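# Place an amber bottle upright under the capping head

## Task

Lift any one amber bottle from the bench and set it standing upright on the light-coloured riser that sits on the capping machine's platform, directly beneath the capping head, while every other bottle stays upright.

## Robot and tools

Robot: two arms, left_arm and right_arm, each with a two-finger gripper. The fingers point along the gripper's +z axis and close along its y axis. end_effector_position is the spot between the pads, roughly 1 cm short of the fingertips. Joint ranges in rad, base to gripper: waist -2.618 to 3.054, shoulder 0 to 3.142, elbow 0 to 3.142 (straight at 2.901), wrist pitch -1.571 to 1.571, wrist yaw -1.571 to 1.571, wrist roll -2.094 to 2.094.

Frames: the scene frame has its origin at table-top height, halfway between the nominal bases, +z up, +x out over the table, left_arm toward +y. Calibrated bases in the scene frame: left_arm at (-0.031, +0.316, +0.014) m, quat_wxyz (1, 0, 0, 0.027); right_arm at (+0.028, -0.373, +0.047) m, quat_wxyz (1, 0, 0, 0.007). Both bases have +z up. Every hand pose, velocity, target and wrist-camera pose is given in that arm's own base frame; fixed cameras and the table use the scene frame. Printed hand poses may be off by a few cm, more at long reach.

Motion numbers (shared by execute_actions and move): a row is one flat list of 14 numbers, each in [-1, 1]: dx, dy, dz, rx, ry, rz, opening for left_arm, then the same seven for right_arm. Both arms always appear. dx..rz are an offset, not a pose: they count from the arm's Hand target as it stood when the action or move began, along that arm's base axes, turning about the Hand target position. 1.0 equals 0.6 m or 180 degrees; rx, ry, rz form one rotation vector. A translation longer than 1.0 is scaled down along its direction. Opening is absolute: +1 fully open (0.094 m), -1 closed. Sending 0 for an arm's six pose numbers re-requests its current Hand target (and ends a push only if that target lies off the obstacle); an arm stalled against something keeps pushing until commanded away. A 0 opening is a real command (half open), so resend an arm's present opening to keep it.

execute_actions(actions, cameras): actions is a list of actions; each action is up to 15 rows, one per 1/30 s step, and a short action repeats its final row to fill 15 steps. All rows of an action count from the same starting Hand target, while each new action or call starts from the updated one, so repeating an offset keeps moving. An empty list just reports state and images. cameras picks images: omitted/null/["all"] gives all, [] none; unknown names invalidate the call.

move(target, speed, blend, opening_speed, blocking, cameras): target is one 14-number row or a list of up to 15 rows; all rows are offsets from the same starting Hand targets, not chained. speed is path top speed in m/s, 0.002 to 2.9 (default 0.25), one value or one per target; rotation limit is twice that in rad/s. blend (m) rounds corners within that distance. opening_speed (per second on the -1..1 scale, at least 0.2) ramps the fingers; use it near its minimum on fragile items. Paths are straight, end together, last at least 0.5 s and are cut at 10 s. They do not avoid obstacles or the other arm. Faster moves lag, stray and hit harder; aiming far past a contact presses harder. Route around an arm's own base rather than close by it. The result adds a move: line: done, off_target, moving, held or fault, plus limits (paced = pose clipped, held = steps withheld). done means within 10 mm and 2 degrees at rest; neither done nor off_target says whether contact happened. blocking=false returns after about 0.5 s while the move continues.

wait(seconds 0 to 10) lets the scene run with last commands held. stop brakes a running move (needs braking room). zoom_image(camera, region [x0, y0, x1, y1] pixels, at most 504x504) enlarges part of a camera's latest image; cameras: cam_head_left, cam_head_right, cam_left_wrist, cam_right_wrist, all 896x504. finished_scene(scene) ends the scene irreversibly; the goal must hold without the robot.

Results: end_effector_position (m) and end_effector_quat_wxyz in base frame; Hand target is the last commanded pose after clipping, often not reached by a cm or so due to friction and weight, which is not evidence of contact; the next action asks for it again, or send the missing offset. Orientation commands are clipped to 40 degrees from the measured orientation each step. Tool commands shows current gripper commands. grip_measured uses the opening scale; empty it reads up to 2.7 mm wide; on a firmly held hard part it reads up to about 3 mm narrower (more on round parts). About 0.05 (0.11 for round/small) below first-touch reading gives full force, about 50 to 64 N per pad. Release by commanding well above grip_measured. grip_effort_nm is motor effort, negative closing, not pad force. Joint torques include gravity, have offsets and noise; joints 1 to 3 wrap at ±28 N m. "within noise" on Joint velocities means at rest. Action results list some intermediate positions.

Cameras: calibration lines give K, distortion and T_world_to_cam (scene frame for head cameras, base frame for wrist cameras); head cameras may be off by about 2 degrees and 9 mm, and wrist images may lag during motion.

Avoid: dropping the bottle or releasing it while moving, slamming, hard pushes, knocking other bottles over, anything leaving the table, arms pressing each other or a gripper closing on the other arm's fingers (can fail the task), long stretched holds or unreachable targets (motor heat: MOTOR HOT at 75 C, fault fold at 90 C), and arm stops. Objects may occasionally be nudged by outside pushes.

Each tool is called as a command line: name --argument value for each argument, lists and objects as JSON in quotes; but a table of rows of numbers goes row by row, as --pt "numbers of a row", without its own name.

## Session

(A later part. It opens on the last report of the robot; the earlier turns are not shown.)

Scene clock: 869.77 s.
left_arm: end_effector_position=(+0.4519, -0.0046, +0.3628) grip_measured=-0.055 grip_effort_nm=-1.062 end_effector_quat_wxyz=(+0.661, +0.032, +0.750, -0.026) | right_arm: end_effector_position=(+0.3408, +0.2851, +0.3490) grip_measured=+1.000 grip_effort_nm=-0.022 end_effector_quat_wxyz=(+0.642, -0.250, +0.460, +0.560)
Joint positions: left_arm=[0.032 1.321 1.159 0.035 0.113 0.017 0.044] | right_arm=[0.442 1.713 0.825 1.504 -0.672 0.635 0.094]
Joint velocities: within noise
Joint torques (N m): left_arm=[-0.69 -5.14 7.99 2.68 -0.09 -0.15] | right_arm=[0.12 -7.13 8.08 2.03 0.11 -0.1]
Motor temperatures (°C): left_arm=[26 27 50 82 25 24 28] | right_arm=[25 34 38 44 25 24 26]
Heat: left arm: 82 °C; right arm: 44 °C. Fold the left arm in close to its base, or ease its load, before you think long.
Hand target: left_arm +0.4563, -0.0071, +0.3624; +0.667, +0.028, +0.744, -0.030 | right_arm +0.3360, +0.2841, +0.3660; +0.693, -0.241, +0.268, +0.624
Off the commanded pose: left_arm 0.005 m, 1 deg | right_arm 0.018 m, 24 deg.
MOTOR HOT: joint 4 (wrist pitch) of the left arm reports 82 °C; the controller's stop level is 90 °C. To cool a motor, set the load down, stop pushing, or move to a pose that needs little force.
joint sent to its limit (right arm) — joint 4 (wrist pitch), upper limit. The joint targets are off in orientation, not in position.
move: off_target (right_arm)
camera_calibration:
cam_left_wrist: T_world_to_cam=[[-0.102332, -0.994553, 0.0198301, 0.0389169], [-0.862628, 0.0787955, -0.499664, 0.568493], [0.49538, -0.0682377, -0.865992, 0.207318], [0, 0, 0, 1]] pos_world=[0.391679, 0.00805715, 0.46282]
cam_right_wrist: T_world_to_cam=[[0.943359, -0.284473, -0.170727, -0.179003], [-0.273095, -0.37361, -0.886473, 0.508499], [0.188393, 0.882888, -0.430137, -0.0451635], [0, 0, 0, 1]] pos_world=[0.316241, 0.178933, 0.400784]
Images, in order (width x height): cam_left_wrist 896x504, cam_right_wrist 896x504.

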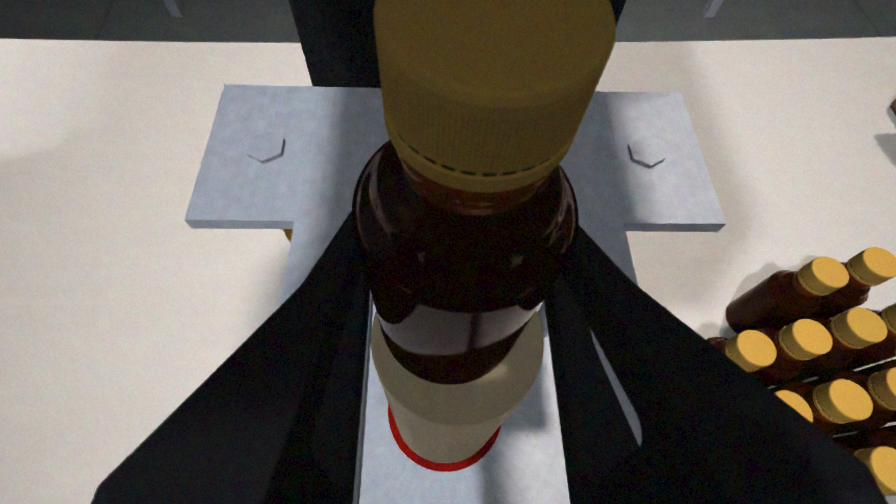

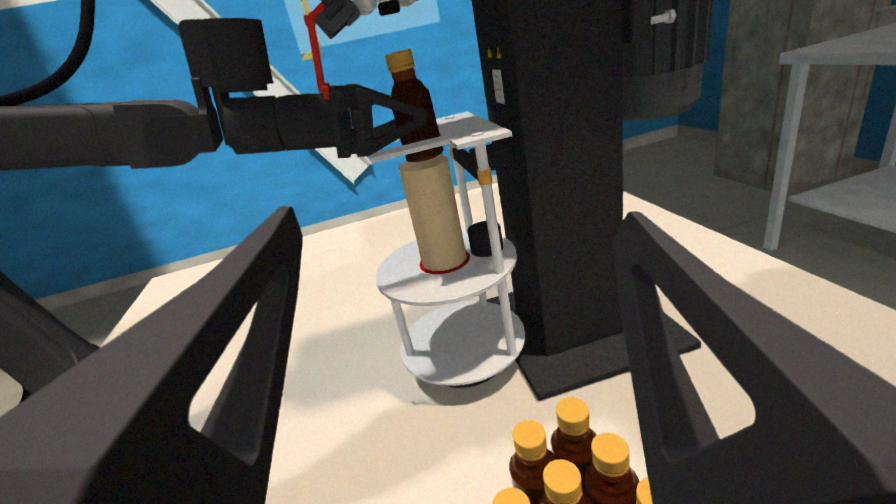

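move --pt "0 0 -0.0217 0.0011 0.0139 0 -0.2 0 0 0 0 0 0 1.0" --speed 0.04 --cameras '["cam_right_wrist", "cam_left_wrist"]'

zoom_image --camera "cam_right_wrist" --region '[340, 20, 500, 200]'

Scene clock: 879.13 s.
left_arm: end_effector_position=(+0.4519, -0.0046, +0.3626) grip_measured=-0.055 grip_effort_nm=-1.062 end_effector_quat_wxyz=(+0.660, +0.032, +0.750, -0.026) | right_arm: end_effector_position=(+0.3408, +0.2851, +0.3490) grip_measured=+1.000 grip_effort_nm=-0.022 end_effector_quat_wxyz=(+0.642, -0.250, +0.460, +0.560)
Joint positions: left_arm=[0.032 1.321 1.159 0.034 0.113 0.017 0.044] | right_arm=[0.442 1.713 0.825 1.504 -0.672 0.635 0.094]
Joint velocities: within noise
Joint torques (N m): left_arm=[-0.76 -4.78 7.46 2.29 -0.11 -0.1] | right_arm=[0.23 -7.08 8.16 2.03 0.13 -0.11]
Motor temperatures (°C): left_arm=[26 28 50 76 25 24 28] | right_arm=[25 35 38 44 25 24 26]
Heat: left arm: 76 °C; right arm: 44 °C. Fold the left arm in close to its base, or ease its load, before you think long.
Hand target: left_arm +0.4563, -0.0071, +0.3494; +0.650, +0.028, +0.758, -0.030 | right_arm +0.3360, +0.2841, +0.3660; +0.693, -0.241, +0.268, +0.624
Off the commanded pose: left_arm 0.014 m, 2 deg | right_arm 0.018 m, 24 deg.
MOTOR HOT: still on. Joint 4 (wrist pitch) of the left arm reports 76 °C.
joint sent to its limit (right arm) — joint 4 (wrist pitch), upper limit. The joint targets are off in orientation, not in position.
move: off_target (left_arm, right_arm)
camera_calibration:
cam_left_wrist: T_world_to_cam=[[-0.102317, -0.994553, 0.0199128, 0.0388868], [-0.863032, 0.0787963, -0.498966, 0.568315], [0.494679, -0.0682382, -0.866393, 0.207557], [0, 0, 0, 1]] pos_world=[0.391779, 0.00805715, 0.462621]
cam_right_wrist: T_world_to_cam=[[0.943359, -0.284473, -0.170727, -0.179003], [-0.273095, -0.37361, -0.886473, 0.508499], [0.188393, 0.882888, -0.430137, -0.0451635], [0, 0, 0, 1]] pos_world=[0.316241, 0.178933, 0.400784]
Images, in order (width x height): cam_left_wrist 896x504, cam_right_wrist 896x504.

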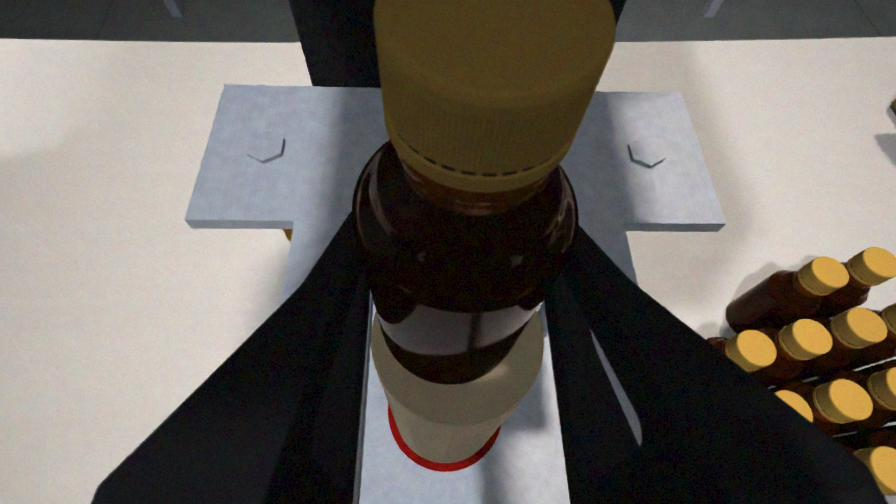

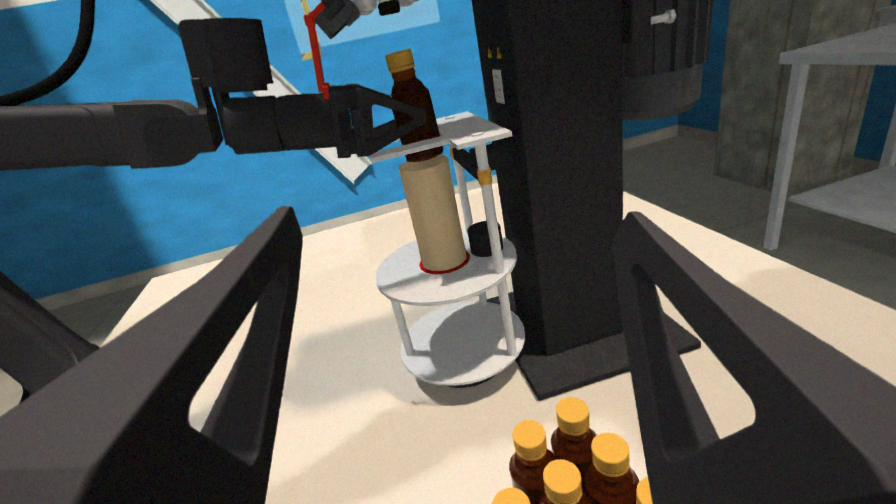

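Scaled by 2.800 from the camera's 896x504 image, which has a finer 1280x720 frame.

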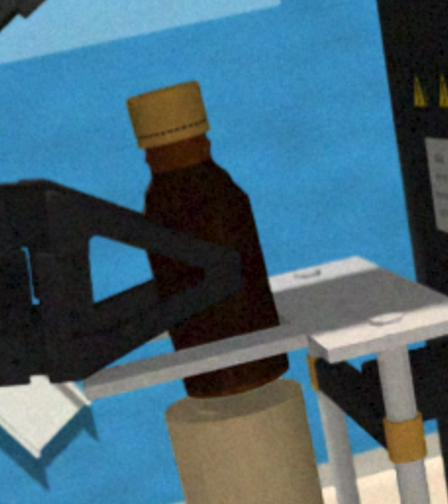

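move --target '[0, 0, -0.02, 0, 0.006, 0, -0.2, 0, 0, 0, 0, 0, 0, 1.0]' --speed 0.04 --cameras '["cam_right_wrist", "cam_left_wrist"]'

zoom_image --camera "cam_right_wrist" --region '[340, 20, 500, 200]'

Scene clock: 891.10 s.
left_arm: end_effector_position=(+0.4517, -0.0046, +0.3626) grip_measured=-0.055 grip_effort_nm=-1.062 end_effector_quat_wxyz=(+0.665, +0.032, +0.746, -0.025) | right_arm: end_effector_position=(+0.3408, +0.2851, +0.3490) grip_measured=+1.000 grip_effort_nm=-0.022 end_effector_quat_wxyz=(+0.642, -0.250, +0.460, +0.560)
Joint positions: left_arm=[0.032 1.318 1.146 0.055 0.113 0.018 0.044] | right_arm=[0.442 1.713 0.825 1.504 -0.672 0.635 0.094]
Joint velocities: within noise
Joint torques (N m): left_arm=[-0.76 -4.49 6.27 2.1 -0.07 -0.09] | right_arm=[0.24 -6.95 8.14 2.04 0.12 -0.11]
Motor temperatures (°C): left_arm=[26 29 50 71 25 24 28] | right_arm=[25 35 38 44 25 24 26]
Heat: left arm: 71 °C; right arm: 44 °C.
Hand target: left_arm +0.4563, -0.0071, +0.3375; +0.643, +0.028, +0.764, -0.030 | right_arm +0.3360, +0.2841, +0.3660; +0.693, -0.241, +0.268, +0.624
Off the commanded pose: left_arm 0.026 m, 3 deg | right_arm 0.018 m, 24 deg.
MOTOR HOT: cleared for the motors of the left arm.
joint sent to its limit (right arm) — joint 4 (wrist pitch), upper limit. The joint targets are off in orientation, not in position.
move: off_target (left_arm, right_arm)
camera_calibration:
cam_left_wrist: T_world_to_cam=[[-0.102591, -0.994567, 0.0176555, 0.0398068], [-0.857228, 0.0793928, -0.508779, 0.56907], [0.504613, -0.0673312, -0.860716, 0.201197], [0, 0, 0, 1]] pos_world=[0.39038, 0.00795734, 0.462002]
cam_right_wrist: T_world_to_cam=[[0.943359, -0.284473, -0.170727, -0.179003], [-0.273095, -0.37361, -0.886473, 0.508499], [0.188393, 0.882888, -0.430137, -0.0451635], [0, 0, 0, 1]] pos_world=[0.316241, 0.178933, 0.400784]
Images, in order (width x height): cam_left_wrist 896x504, cam_right_wrist 896x504.

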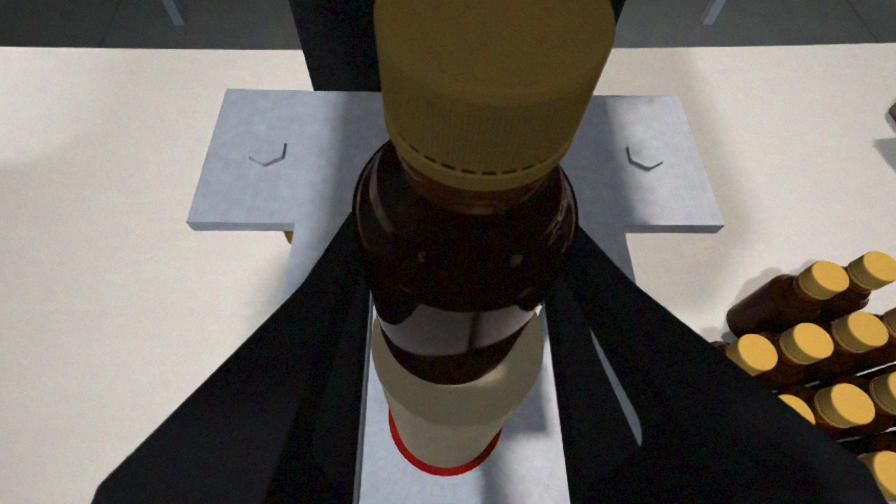

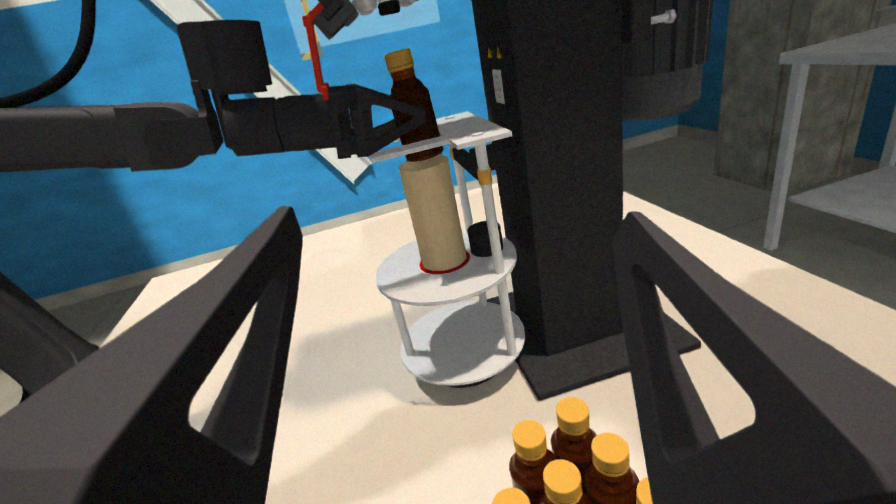

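Scaled by 2.800 from the camera's 896x504 image, which has a finer 1280x720 frame.

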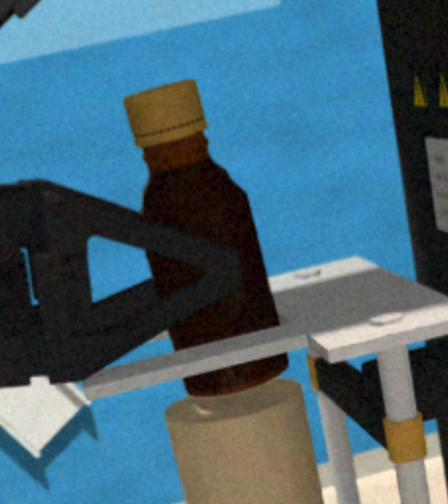

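zoom_image --camera "cam_right_wrist" --region '[390, 120, 460, 190]'

zoom_image --camera "cam_left_wrist" --region '[350, 280, 570, 490]'

Scaled by 7.200 from the camera's 896x504 image, which has a finer 1280x720 frame.

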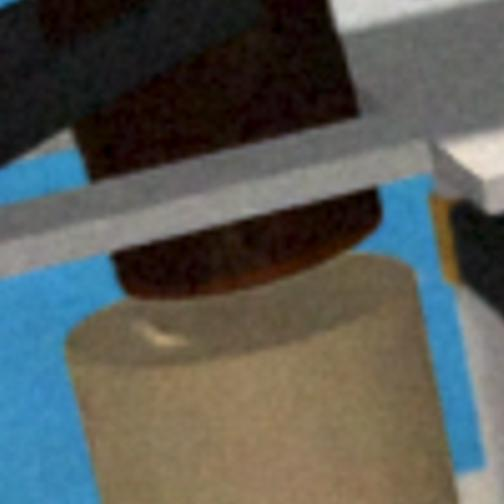

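Scaled by 2.291 from the camera's 896x504 image, which has a finer 1280x720 frame.

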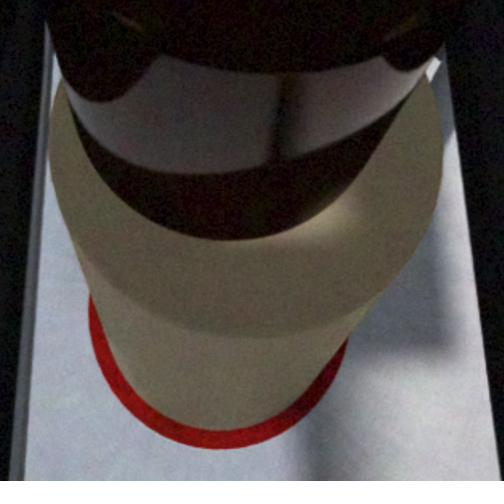

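move --target '[-0.003, 0, -0.035, 0.0005, 0.011, 0, -0.2, 0, 0, 0, 0, 0, 0, 1.0]' --speed 0.03 --cameras '["cam_right_wrist", "cam_left_wrist"]'

zoom_image --camera "cam_right_wrist" --region '[370, 40, 480, 190]'

Scene clock: 942.63 s.
left_arm: end_effector_position=(+0.4504, -0.0047, +0.3641) grip_measured=-0.055 grip_effort_nm=-1.062 end_effector_quat_wxyz=(+0.678, +0.032, +0.734, -0.026) | right_arm: end_effector_position=(+0.3408, +0.2851, +0.3490) grip_measured=+1.000 grip_effort_nm=-0.017 end_effector_quat_wxyz=(+0.642, -0.250, +0.460, +0.560)
Joint positions: left_arm=[0.032 1.308 1.108 0.12 0.113 0.015 0.044] | right_arm=[0.442 1.713 0.825 1.504 -0.672 0.635 0.094]
Joint velocities: within noise
Joint torques (N m): left_arm=[-0.76 -3.85 5.3 1.52 -0.11 -0.03] | right_arm=[0.18 -7.06 8.09 2.03 0.13 -0.08]
Motor temperatures (°C): left_arm=[26 29 44 61 25 24 28] | right_arm=[25 35 38 44 25 24 26]
Heat: left arm: 61 °C; right arm: 44 °C.
Hand target: left_arm +0.4545, -0.0071, +0.3165; +0.630, +0.028, +0.776, -0.030 | right_arm +0.3360, +0.2841, +0.3660; +0.693, -0.241, +0.268, +0.624
Off the commanded pose: left_arm 0.048 m, 7 deg | right_arm 0.018 m, 24 deg.
joint sent to its limit (right arm) — joint 4 (wrist pitch), upper limit. The joint targets are off in orientation, not in position.
move: off_target (left_arm, right_arm)
camera_calibration:
cam_left_wrist: T_world_to_cam=[[-0.102932, -0.994559, 0.0160546, 0.0403876], [-0.837993, 0.0780102, -0.540077, 0.571447], [0.535886, -0.069045, -0.841463, 0.182018], [0, 0, 0, 1]] pos_world=[0.385485, 0.00815658, 0.461138]
cam_right_wrist: T_world_to_cam=[[0.943359, -0.284473, -0.170727, -0.179003], [-0.273095, -0.37361, -0.886473, 0.508499], [0.188393, 0.882888, -0.430137, -0.0451635], [0, 0, 0, 1]] pos_world=[0.316241, 0.178933, 0.400784]
Images, in order (width x height): cam_left_wrist 896x504, cam_right_wrist 896x504.

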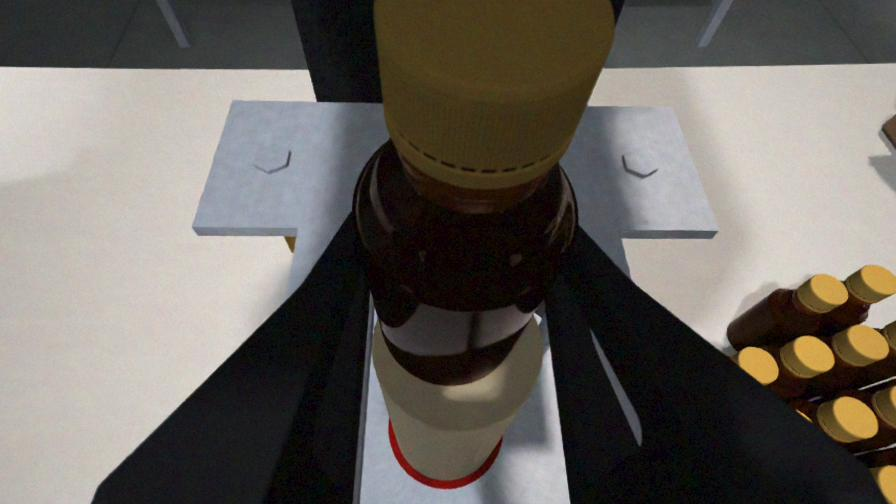

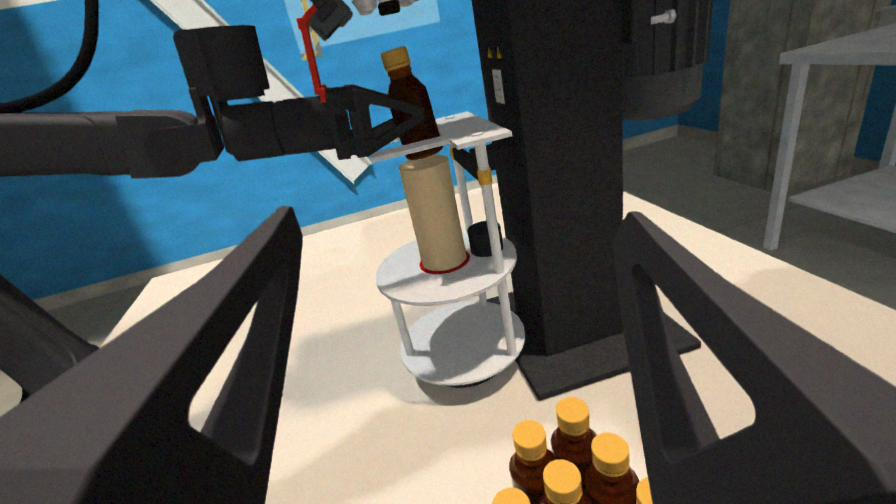

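Scaled by 3.360 from the camera's 896x504 image, which has a finer 1280x720 frame.

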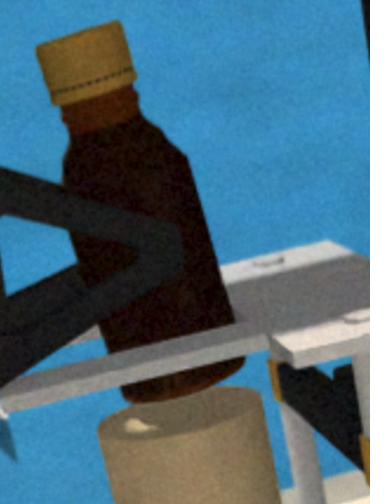

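zoom_image --camera "cam_right_wrist" --region '[330, 110, 400, 180]'

zoom_image --camera "cam_right_wrist" --region '[290, 0, 430, 90]'

Scaled by 7.200 from the camera's 896x504 image, which has a finer 1280x720 frame.

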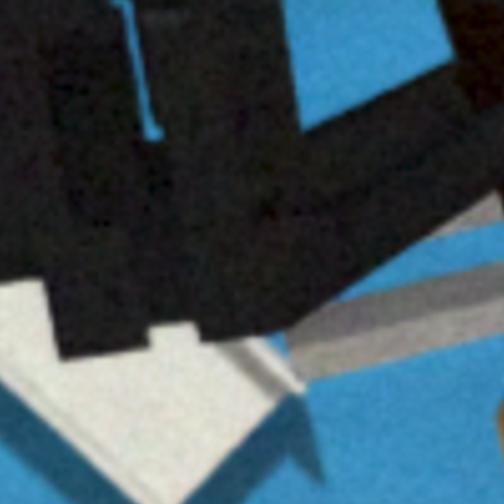

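Scaled by 3.600 from the camera's 896x504 image, which has a finer 1280x720 frame.

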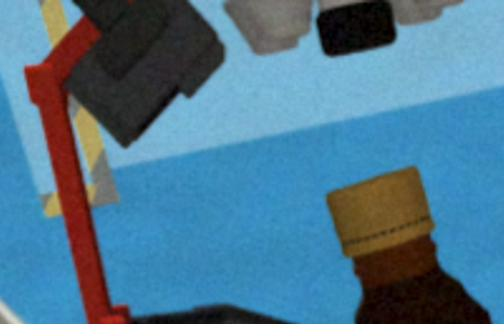

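move --target '[-0.0333, 0, 0.005, 0.0022, 0.0277, 0, -0.2, 0, 0, 0, 0, 0, 0, 1.0]' --speed 0.03 --cameras '["cam_right_wrist", "cam_left_wrist"]'

zoom_image --camera "cam_right_wrist" --region '[330, 40, 480, 190]'

Scene clock: 988.20 s.
left_arm: end_effector_position=(+0.4383, -0.0046, +0.3561) grip_measured=-0.055 grip_effort_nm=-1.062 end_effector_quat_wxyz=(+0.650, +0.032, +0.759, -0.025) | right_arm: end_effector_position=(+0.3408, +0.2851, +0.3490) grip_measured=+1.000 grip_effort_nm=-0.017 end_effector_quat_wxyz=(+0.642, -0.250, +0.460, +0.560)
Joint positions: left_arm=[0.032 1.272 1.124 -0.007 0.11 0.021 0.044] | right_arm=[0.442 1.713 0.825 1.504 -0.672 0.635 0.094]
Joint velocities: within noise
Joint torques (N m): left_arm=[-0.77 -4.94 8.29 0.8 -0.09 -0.02] | right_arm=[0.24 -7.04 8.14 2.03 0.13 -0.12]
Motor temperatures (°C): left_arm=[26 29 44 54 25 24 28] | right_arm=[25 35 38 45 25 24 26]
Heat: left arm: 54 °C; right arm: 45 °C.
Hand target: left_arm +0.4345, -0.0071, +0.3196; +0.596, +0.029, +0.802, -0.028 | right_arm +0.3360, +0.2841, +0.3660; +0.693, -0.241, +0.268, +0.624
Off the commanded pose: left_arm 0.037 m, 8 deg | right_arm 0.018 m, 24 deg.
joint sent to its limit (right arm) — joint 4 (wrist pitch), upper limit. The joint targets are off in orientation, not in position.
move: off_target (left_arm, right_arm)
camera_calibration:
cam_left_wrist: T_world_to_cam=[[-0.0995817, -0.994834, 0.0197024, 0.0366126], [-0.876106, 0.0782756, -0.475722, 0.550764], [0.471723, -0.0646346, -0.879375, 0.223431], [0, 0, 0, 1]] pos_world=[0.380776, 0.00775348, 0.457769]
cam_right_wrist: T_world_to_cam=[[0.943359, -0.284473, -0.170727, -0.179003], [-0.273095, -0.37361, -0.886473, 0.508499], [0.188393, 0.882888, -0.430137, -0.0451635], [0, 0, 0, 1]] pos_world=[0.316241, 0.178933, 0.400784]
Images, in order (width x height): cam_left_wrist 896x504, cam_right_wrist 896x504.

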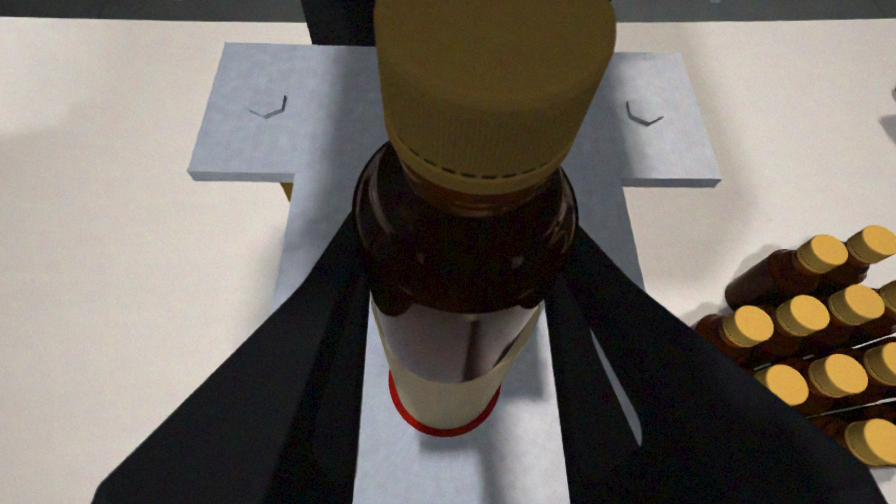

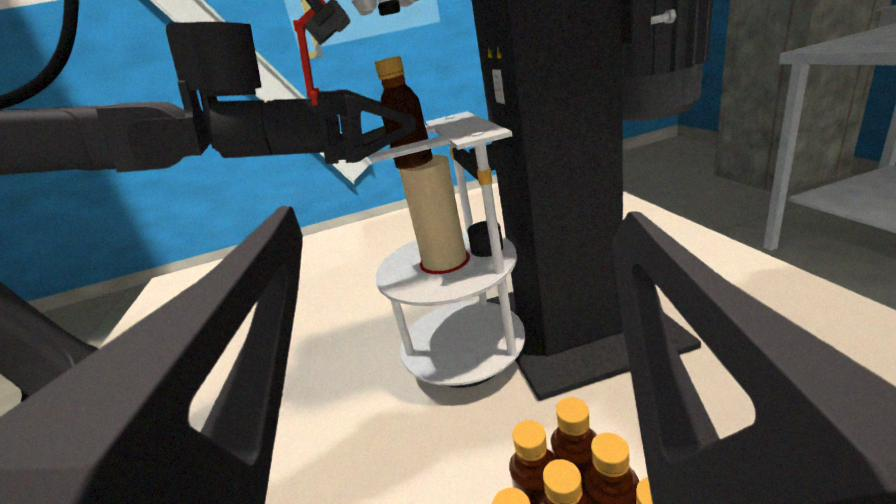

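Scaled by 3.360 from the camera's 896x504 image, which has a finer 1280x720 frame.

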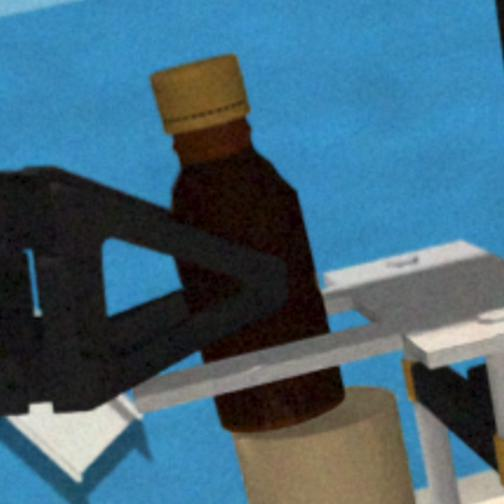

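move --pt "0 0 0.05 0 -0.0167 0 -0.2 0 0 0 0 0 0 1.0" --pt "0 0 0.05 0 -0.0167 0 0.12 0 0 0 0 0 0 1.0" --speed 0.05 --opening_speed 0.3 --cameras '["cam_right_wrist", "cam_left_wrist"]'

zoom_image --camera "cam_right_wrist" --region '[330, 40, 480, 190]'

Scene clock: 1019.60 s.
left_arm: end_effector_position=(+0.4345, -0.0046, +0.3541) grip_measured=+0.117 grip_effort_nm=0.110 end_effector_quat_wxyz=(+0.631, +0.030, +0.775, -0.026) | right_arm: end_effector_position=(+0.3408, +0.2851, +0.3490) grip_measured=+1.000 grip_effort_nm=-0.017 end_effector_quat_wxyz=(+0.642, -0.250, +0.460, +0.560)
Joint positions: left_arm=[0.032 1.271 1.165 -0.101 0.11 0.021 0.052] | right_arm=[0.442 1.713 0.825 1.504 -0.672 0.635 0.094]
Joint velocities: within noise
Joint torques (N m): left_arm=[-0.76 -4.94 10.41 1.65 -0.08 -0.03] | right_arm=[0.32 -7.08 8.09 2.02 0.1 -0.09]
Motor temperatures (°C): left_arm=[26 28 46 50 25 24 28] | right_arm=[25 35 38 45 25 24 26]
Heat: left arm: 50 °C; right arm: 45 °C.
Hand target: left_arm +0.4345, -0.0071, +0.3496; +0.617, +0.030, +0.786, -0.027 | right_arm +0.3360, +0.2841, +0.3660; +0.693, -0.241, +0.268, +0.624
Off the commanded pose: left_arm 0.005 m, 2 deg | right_arm 0.018 m, 24 deg.
joint sent to its limit (right arm) — joint 4 (wrist pitch), upper limit. The joint targets are off in orientation, not in position.
move: off_target (right_arm); target 2's new opening was sent with left_arm's hand 0.006 m and 3 deg from that target
camera_calibration:
cam_left_wrist: T_world_to_cam=[[-0.0981083, -0.994837, 0.0259514, 0.0333172], [-0.899409, 0.0774756, -0.430186, 0.540487], [0.425955, -0.0655458, -0.902367, 0.251462], [0, 0, 0, 1]] pos_world=[0.382276, 0.00775297, 0.458556]
cam_right_wrist: T_world_to_cam=[[0.943359, -0.284473, -0.170727, -0.179003], [-0.273095, -0.37361, -0.886473, 0.508499], [0.188393, 0.882888, -0.430137, -0.0451635], [0, 0, 0, 1]] pos_world=[0.316241, 0.178933, 0.400784]
Images, in order (width x height): cam_left_wrist 896x504, cam_right_wrist 896x504.

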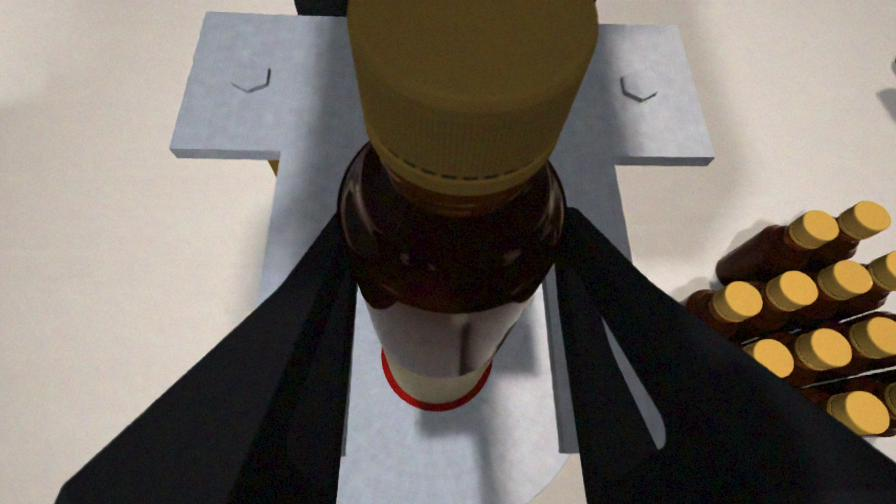

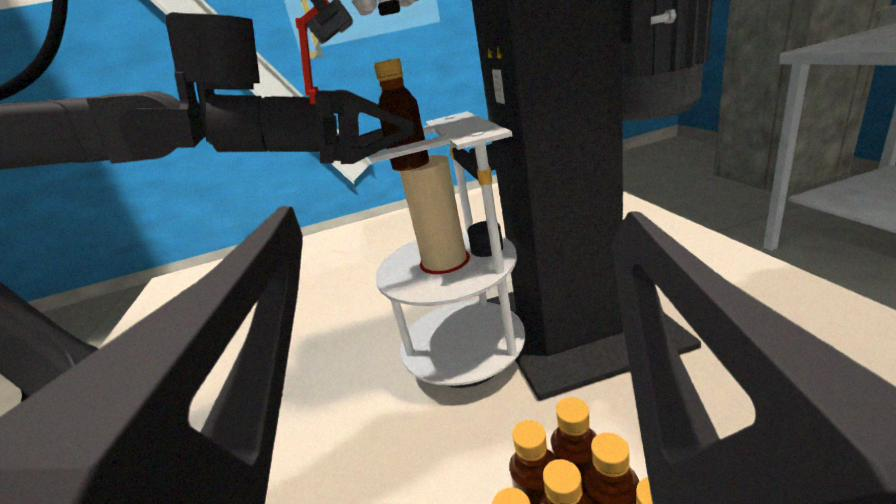

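Scaled by 3.360 from the camera's 896x504 image, which has a finer 1280x720 frame.

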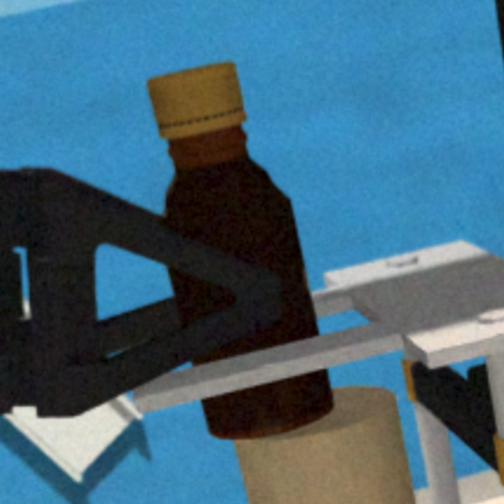

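move --target '[0, 0, 0.0917, 0, 0, 0, 0.12, 0, 0, 0, 0, 0, 0, 1.0]' --speed 0.06 --cameras '["cam_right_wrist", "cam_left_wrist"]'

zoom_image --camera "cam_right_wrist" --region '[330, 40, 480, 190]'

Scene clock: 1034.47 s.
left_arm: end_effector_position=(+0.4239, -0.0047, +0.3627) grip_measured=+0.117 grip_effort_nm=0.095 end_effector_quat_wxyz=(+0.569, +0.026, +0.822, -0.029) | right_arm: end_effector_position=(+0.3408, +0.2851, +0.3490) grip_measured=+1.000 grip_effort_nm=-0.012 end_effector_quat_wxyz=(+0.642, -0.250, +0.460, +0.560)
Joint positions: left_arm=[0.032 1.309 1.377 -0.429 0.108 0.021 0.052] | right_arm=[0.442 1.713 0.825 1.504 -0.672 0.635 0.094]
Joint velocities: within noise
Joint torques (N m): left_arm=[-0.62 -5.05 13.59 2.94 -0.06 -0.05] | right_arm=[0.14 -7.16 8.13 2.05 0.12 -0.11]
Motor temperatures (°C): left_arm=[26 28 50 51 25 24 27] | right_arm=[25 35 38 45 25 24 26]
Heat: left arm: 51 °C; right arm: 45 °C.
Hand target: left_arm +0.4346, -0.0071, +0.4044; +0.616, +0.030, +0.786, -0.027 | right_arm +0.3360, +0.2841, +0.3660; +0.693, -0.241, +0.268, +0.624
Off the commanded pose: left_arm 0.043 m, 7 deg | right_arm 0.018 m, 24 deg.
joint sent to its limit (right arm) — joint 4 (wrist pitch), upper limit. The joint targets are off in orientation, not in position.
move: off_target (left_arm, right_arm)
camera_calibration:
cam_left_wrist: T_world_to_cam=[[-0.0911622, -0.994812, 0.0451569, 0.0221116], [-0.955128, 0.0745131, -0.286668, 0.506255], [0.281816, -0.0692639, -0.956965, 0.344725], [0, 0, 0, 1]] pos_world=[0.388405, 0.00815137, 0.474019]
cam_right_wrist: T_world_to_cam=[[0.943359, -0.284473, -0.170727, -0.179003], [-0.273095, -0.37361, -0.886473, 0.508499], [0.188393, 0.882888, -0.430137, -0.0451635], [0, 0, 0, 1]] pos_world=[0.316241, 0.178933, 0.400784]
Images, in order (width x height): cam_left_wrist 896x504, cam_right_wrist 896x504.

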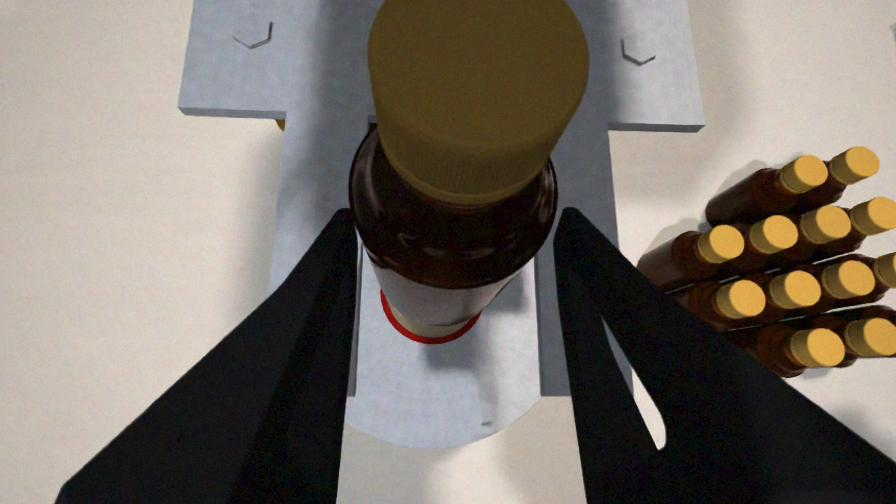

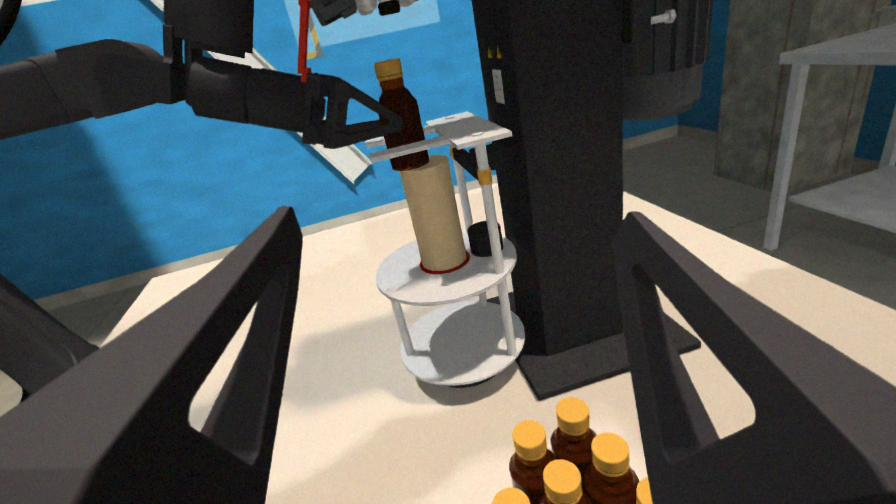

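Scaled by 3.360 from the camera's 896x504 image, which has a finer 1280x720 frame.

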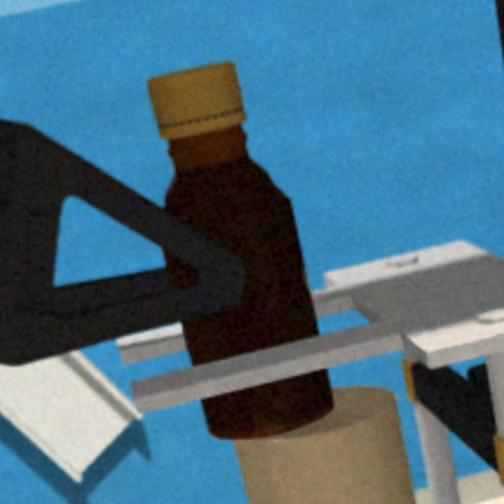

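move --target '[0.01, 0, 0.0, -0.0051, -0.0581, 0, 0.12, 0, 0, 0, 0, 0, 0, 1.0]' --speed 0.06 --cameras '["cam_right_wrist", "cam_left_wrist"]'

zoom_image --camera "cam_right_wrist" --region '[330, 40, 480, 190]'

Scene clock: 1063.50 s.
left_arm: end_effector_position=(+0.4430, -0.0040, +0.3656) grip_measured=+0.117 grip_effort_nm=0.095 end_effector_quat_wxyz=(+0.637, +0.030, +0.770, -0.025) | right_arm: end_effector_position=(+0.3408, +0.2851, +0.3490) grip_measured=+1.000 grip_effort_nm=-0.017 end_effector_quat_wxyz=(+0.642, -0.250, +0.460, +0.560)
Joint positions: left_arm=[0.032 1.303 1.218 -0.104 0.108 0.02 0.052] | right_arm=[0.442 1.713 0.825 1.504 -0.672 0.635 0.094]
Joint velocities: within noise
Joint torques (N m): left_arm=[-0.5 -8.7 9.13 3.32 0.05 -0.25] | right_arm=[0.2 -7.13 8.17 2.02 0.14 -0.12]
Motor temperatures (°C): left_arm=[26 30 59 61 25 24 26] | right_arm=[25 35 38 45 25 24 26]
Heat: left arm: 61 °C; right arm: 45 °C.
Hand target: left_arm +0.4405, -0.0071, +0.4045; +0.686, +0.027, +0.727, -0.031 | right_arm +0.3360, +0.2841, +0.3660; +0.693, -0.241, +0.268, +0.624
Off the commanded pose: left_arm 0.039 m, 7 deg | right_arm 0.018 m, 24 deg.
joint sent to its limit (right arm) — joint 4 (wrist pitch), upper limit. The joint targets are off in orientation, not in position.
move: off_target (left_arm, right_arm)
camera_calibration:
cam_left_wrist: T_world_to_cam=[[-0.0965346, -0.995028, 0.0244988, 0.0342625], [-0.892105, 0.0755816, -0.445461, 0.555405], [0.441394, -0.0648579, -0.894966, 0.248786], [0, 0, 0, 1]] pos_world=[0.388974, 0.00824951, 0.469227]
cam_right_wrist: T_world_to_cam=[[0.943359, -0.284473, -0.170727, -0.179003], [-0.273095, -0.37361, -0.886473, 0.508499], [0.188393, 0.882888, -0.430137, -0.0451635], [0, 0, 0, 1]] pos_world=[0.316241, 0.178933, 0.400784]
Images, in order (width x height): cam_left_wrist 896x504, cam_right_wrist 896x504.

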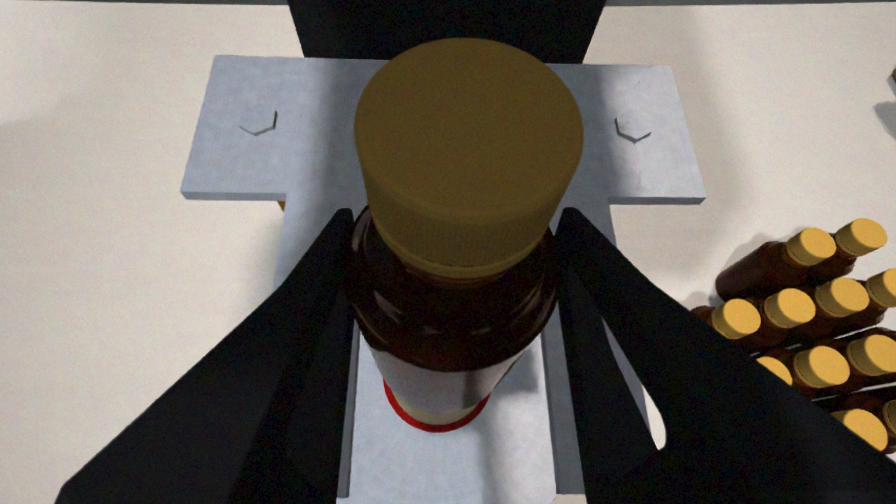

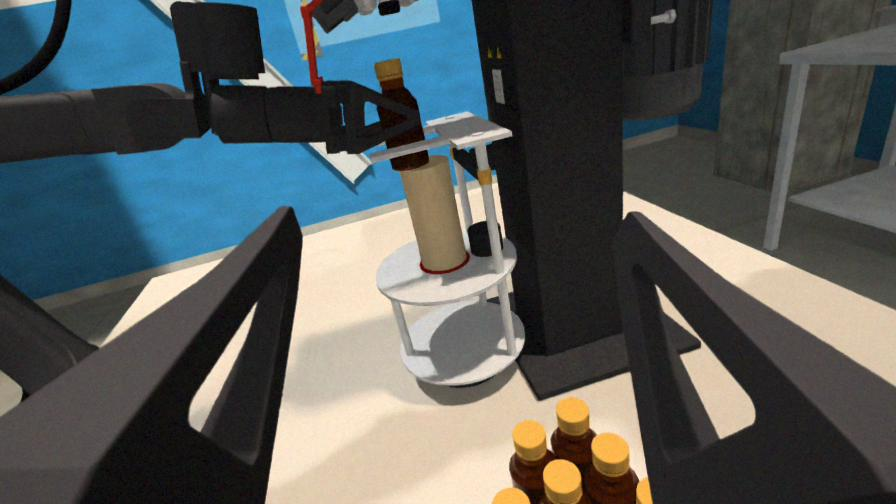

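Scaled by 3.360 from the camera's 896x504 image, which has a finer 1280x720 frame.

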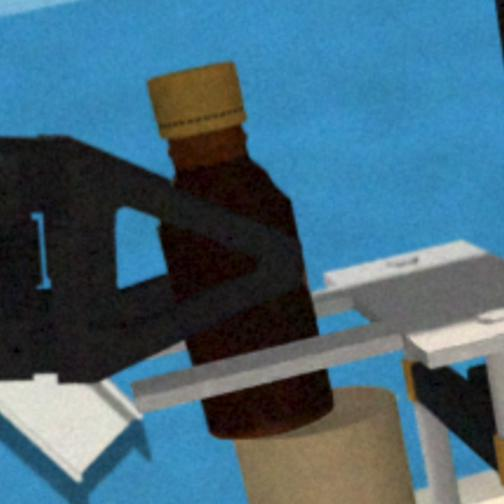

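move --target '[-0.0367, 0.0, 0.0, 0, 0, 0, 0.12, 0, 0, 0, 0, 0, 0, 1.0]' --speed 0.05 --cameras '["cam_right_wrist", "cam_left_wrist"]'

zoom_image --camera "cam_right_wrist" --region '[330, 40, 480, 190]'

Scene clock: 1073.23 s.
left_arm: end_effector_position=(+0.4220, -0.0047, +0.3832) grip_measured=+0.117 grip_effort_nm=0.095 end_effector_quat_wxyz=(+0.659, +0.029, +0.751, -0.025) | right_arm: end_effector_position=(+0.3408, +0.2851, +0.3490) grip_measured=+1.000 grip_effort_nm=-0.022 end_effector_quat_wxyz=(+0.642, -0.250, +0.460, +0.560)
Joint positions: left_arm=[0.032 1.218 1.175 -0.089 0.108 0.015 0.052] | right_arm=[0.442 1.713 0.825 1.504 -0.672 0.635 0.094]
Joint velocities: within noise
Joint torques (N m): left_arm=[-0.35 -6.76 8.61 2.86 0.01 -0.19] | right_arm=[0.24 -7.01 8.1 2.03 0.11 -0.09]
Motor temperatures (°C): left_arm=[26 32 54 60 25 24 26] | right_arm=[25 35 38 45 25 24 26]
Heat: left arm: 60 °C; right arm: 45 °C.
Hand target: left_arm +0.4186, -0.0071, +0.4044; +0.686, +0.027, +0.727, -0.031 | right_arm +0.3360, +0.2841, +0.3660; +0.693, -0.241, +0.268, +0.624
Off the commanded pose: left_arm 0.022 m, 4 deg | right_arm 0.018 m, 24 deg.
joint sent to its limit (right arm) — joint 4 (wrist pitch), upper limit. The joint targets are off in orientation, not in position.
move: off_target (left_arm, right_arm)
camera_calibration:
cam_left_wrist: T_world_to_cam=[[-0.0970178, -0.995038, 0.0220612, 0.0322793], [-0.86546, 0.0733963, -0.495572, 0.552495], [0.491494, -0.0671723, -0.868287, 0.242361], [0, 0, 0, 1]] pos_world=[0.362175, 0.00784798, 0.483527]
cam_right_wrist: T_world_to_cam=[[0.943359, -0.284473, -0.170727, -0.179003], [-0.273095, -0.37361, -0.886473, 0.508499], [0.188393, 0.882888, -0.430137, -0.0451635], [0, 0, 0, 1]] pos_world=[0.316241, 0.178933, 0.400784]
Images, in order (width x height): cam_left_wrist 896x504, cam_right_wrist 896x504.

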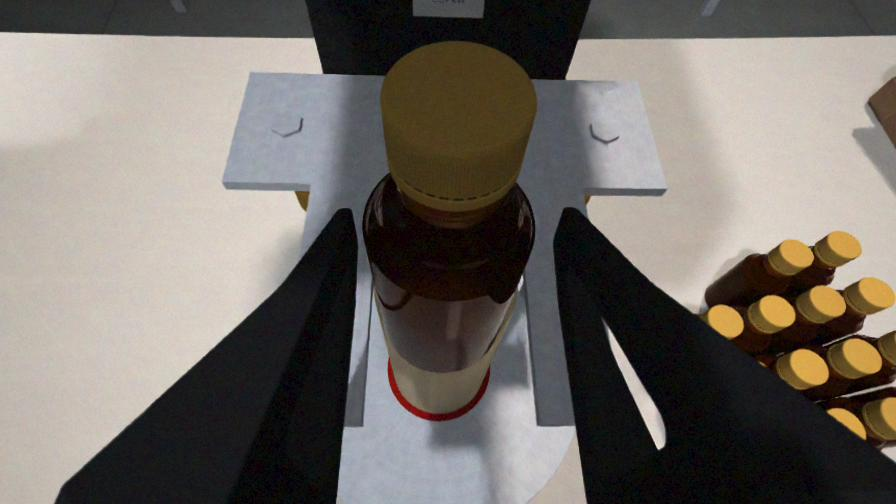

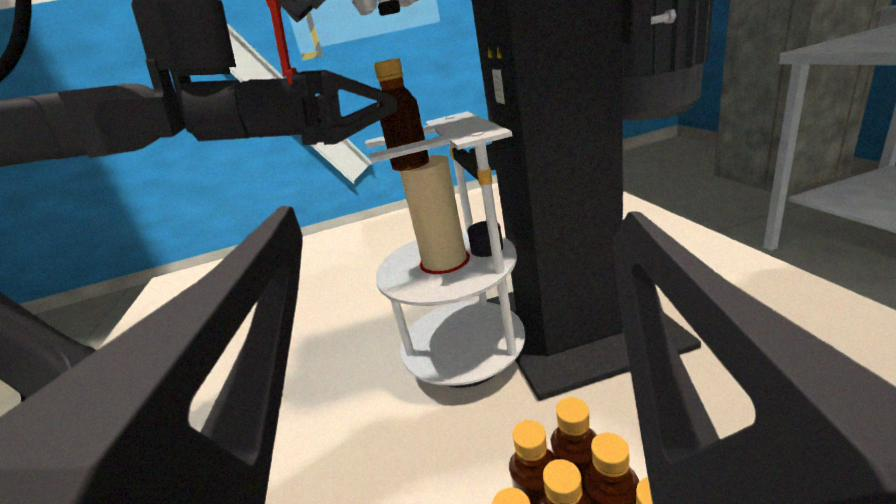

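Scaled by 3.360 from the camera's 896x504 image, which has a finer 1280x720 frame.

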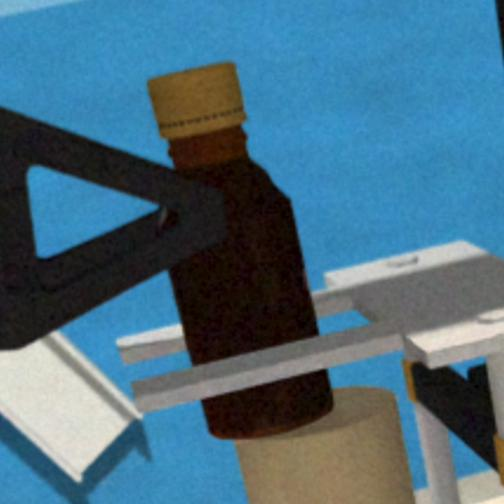

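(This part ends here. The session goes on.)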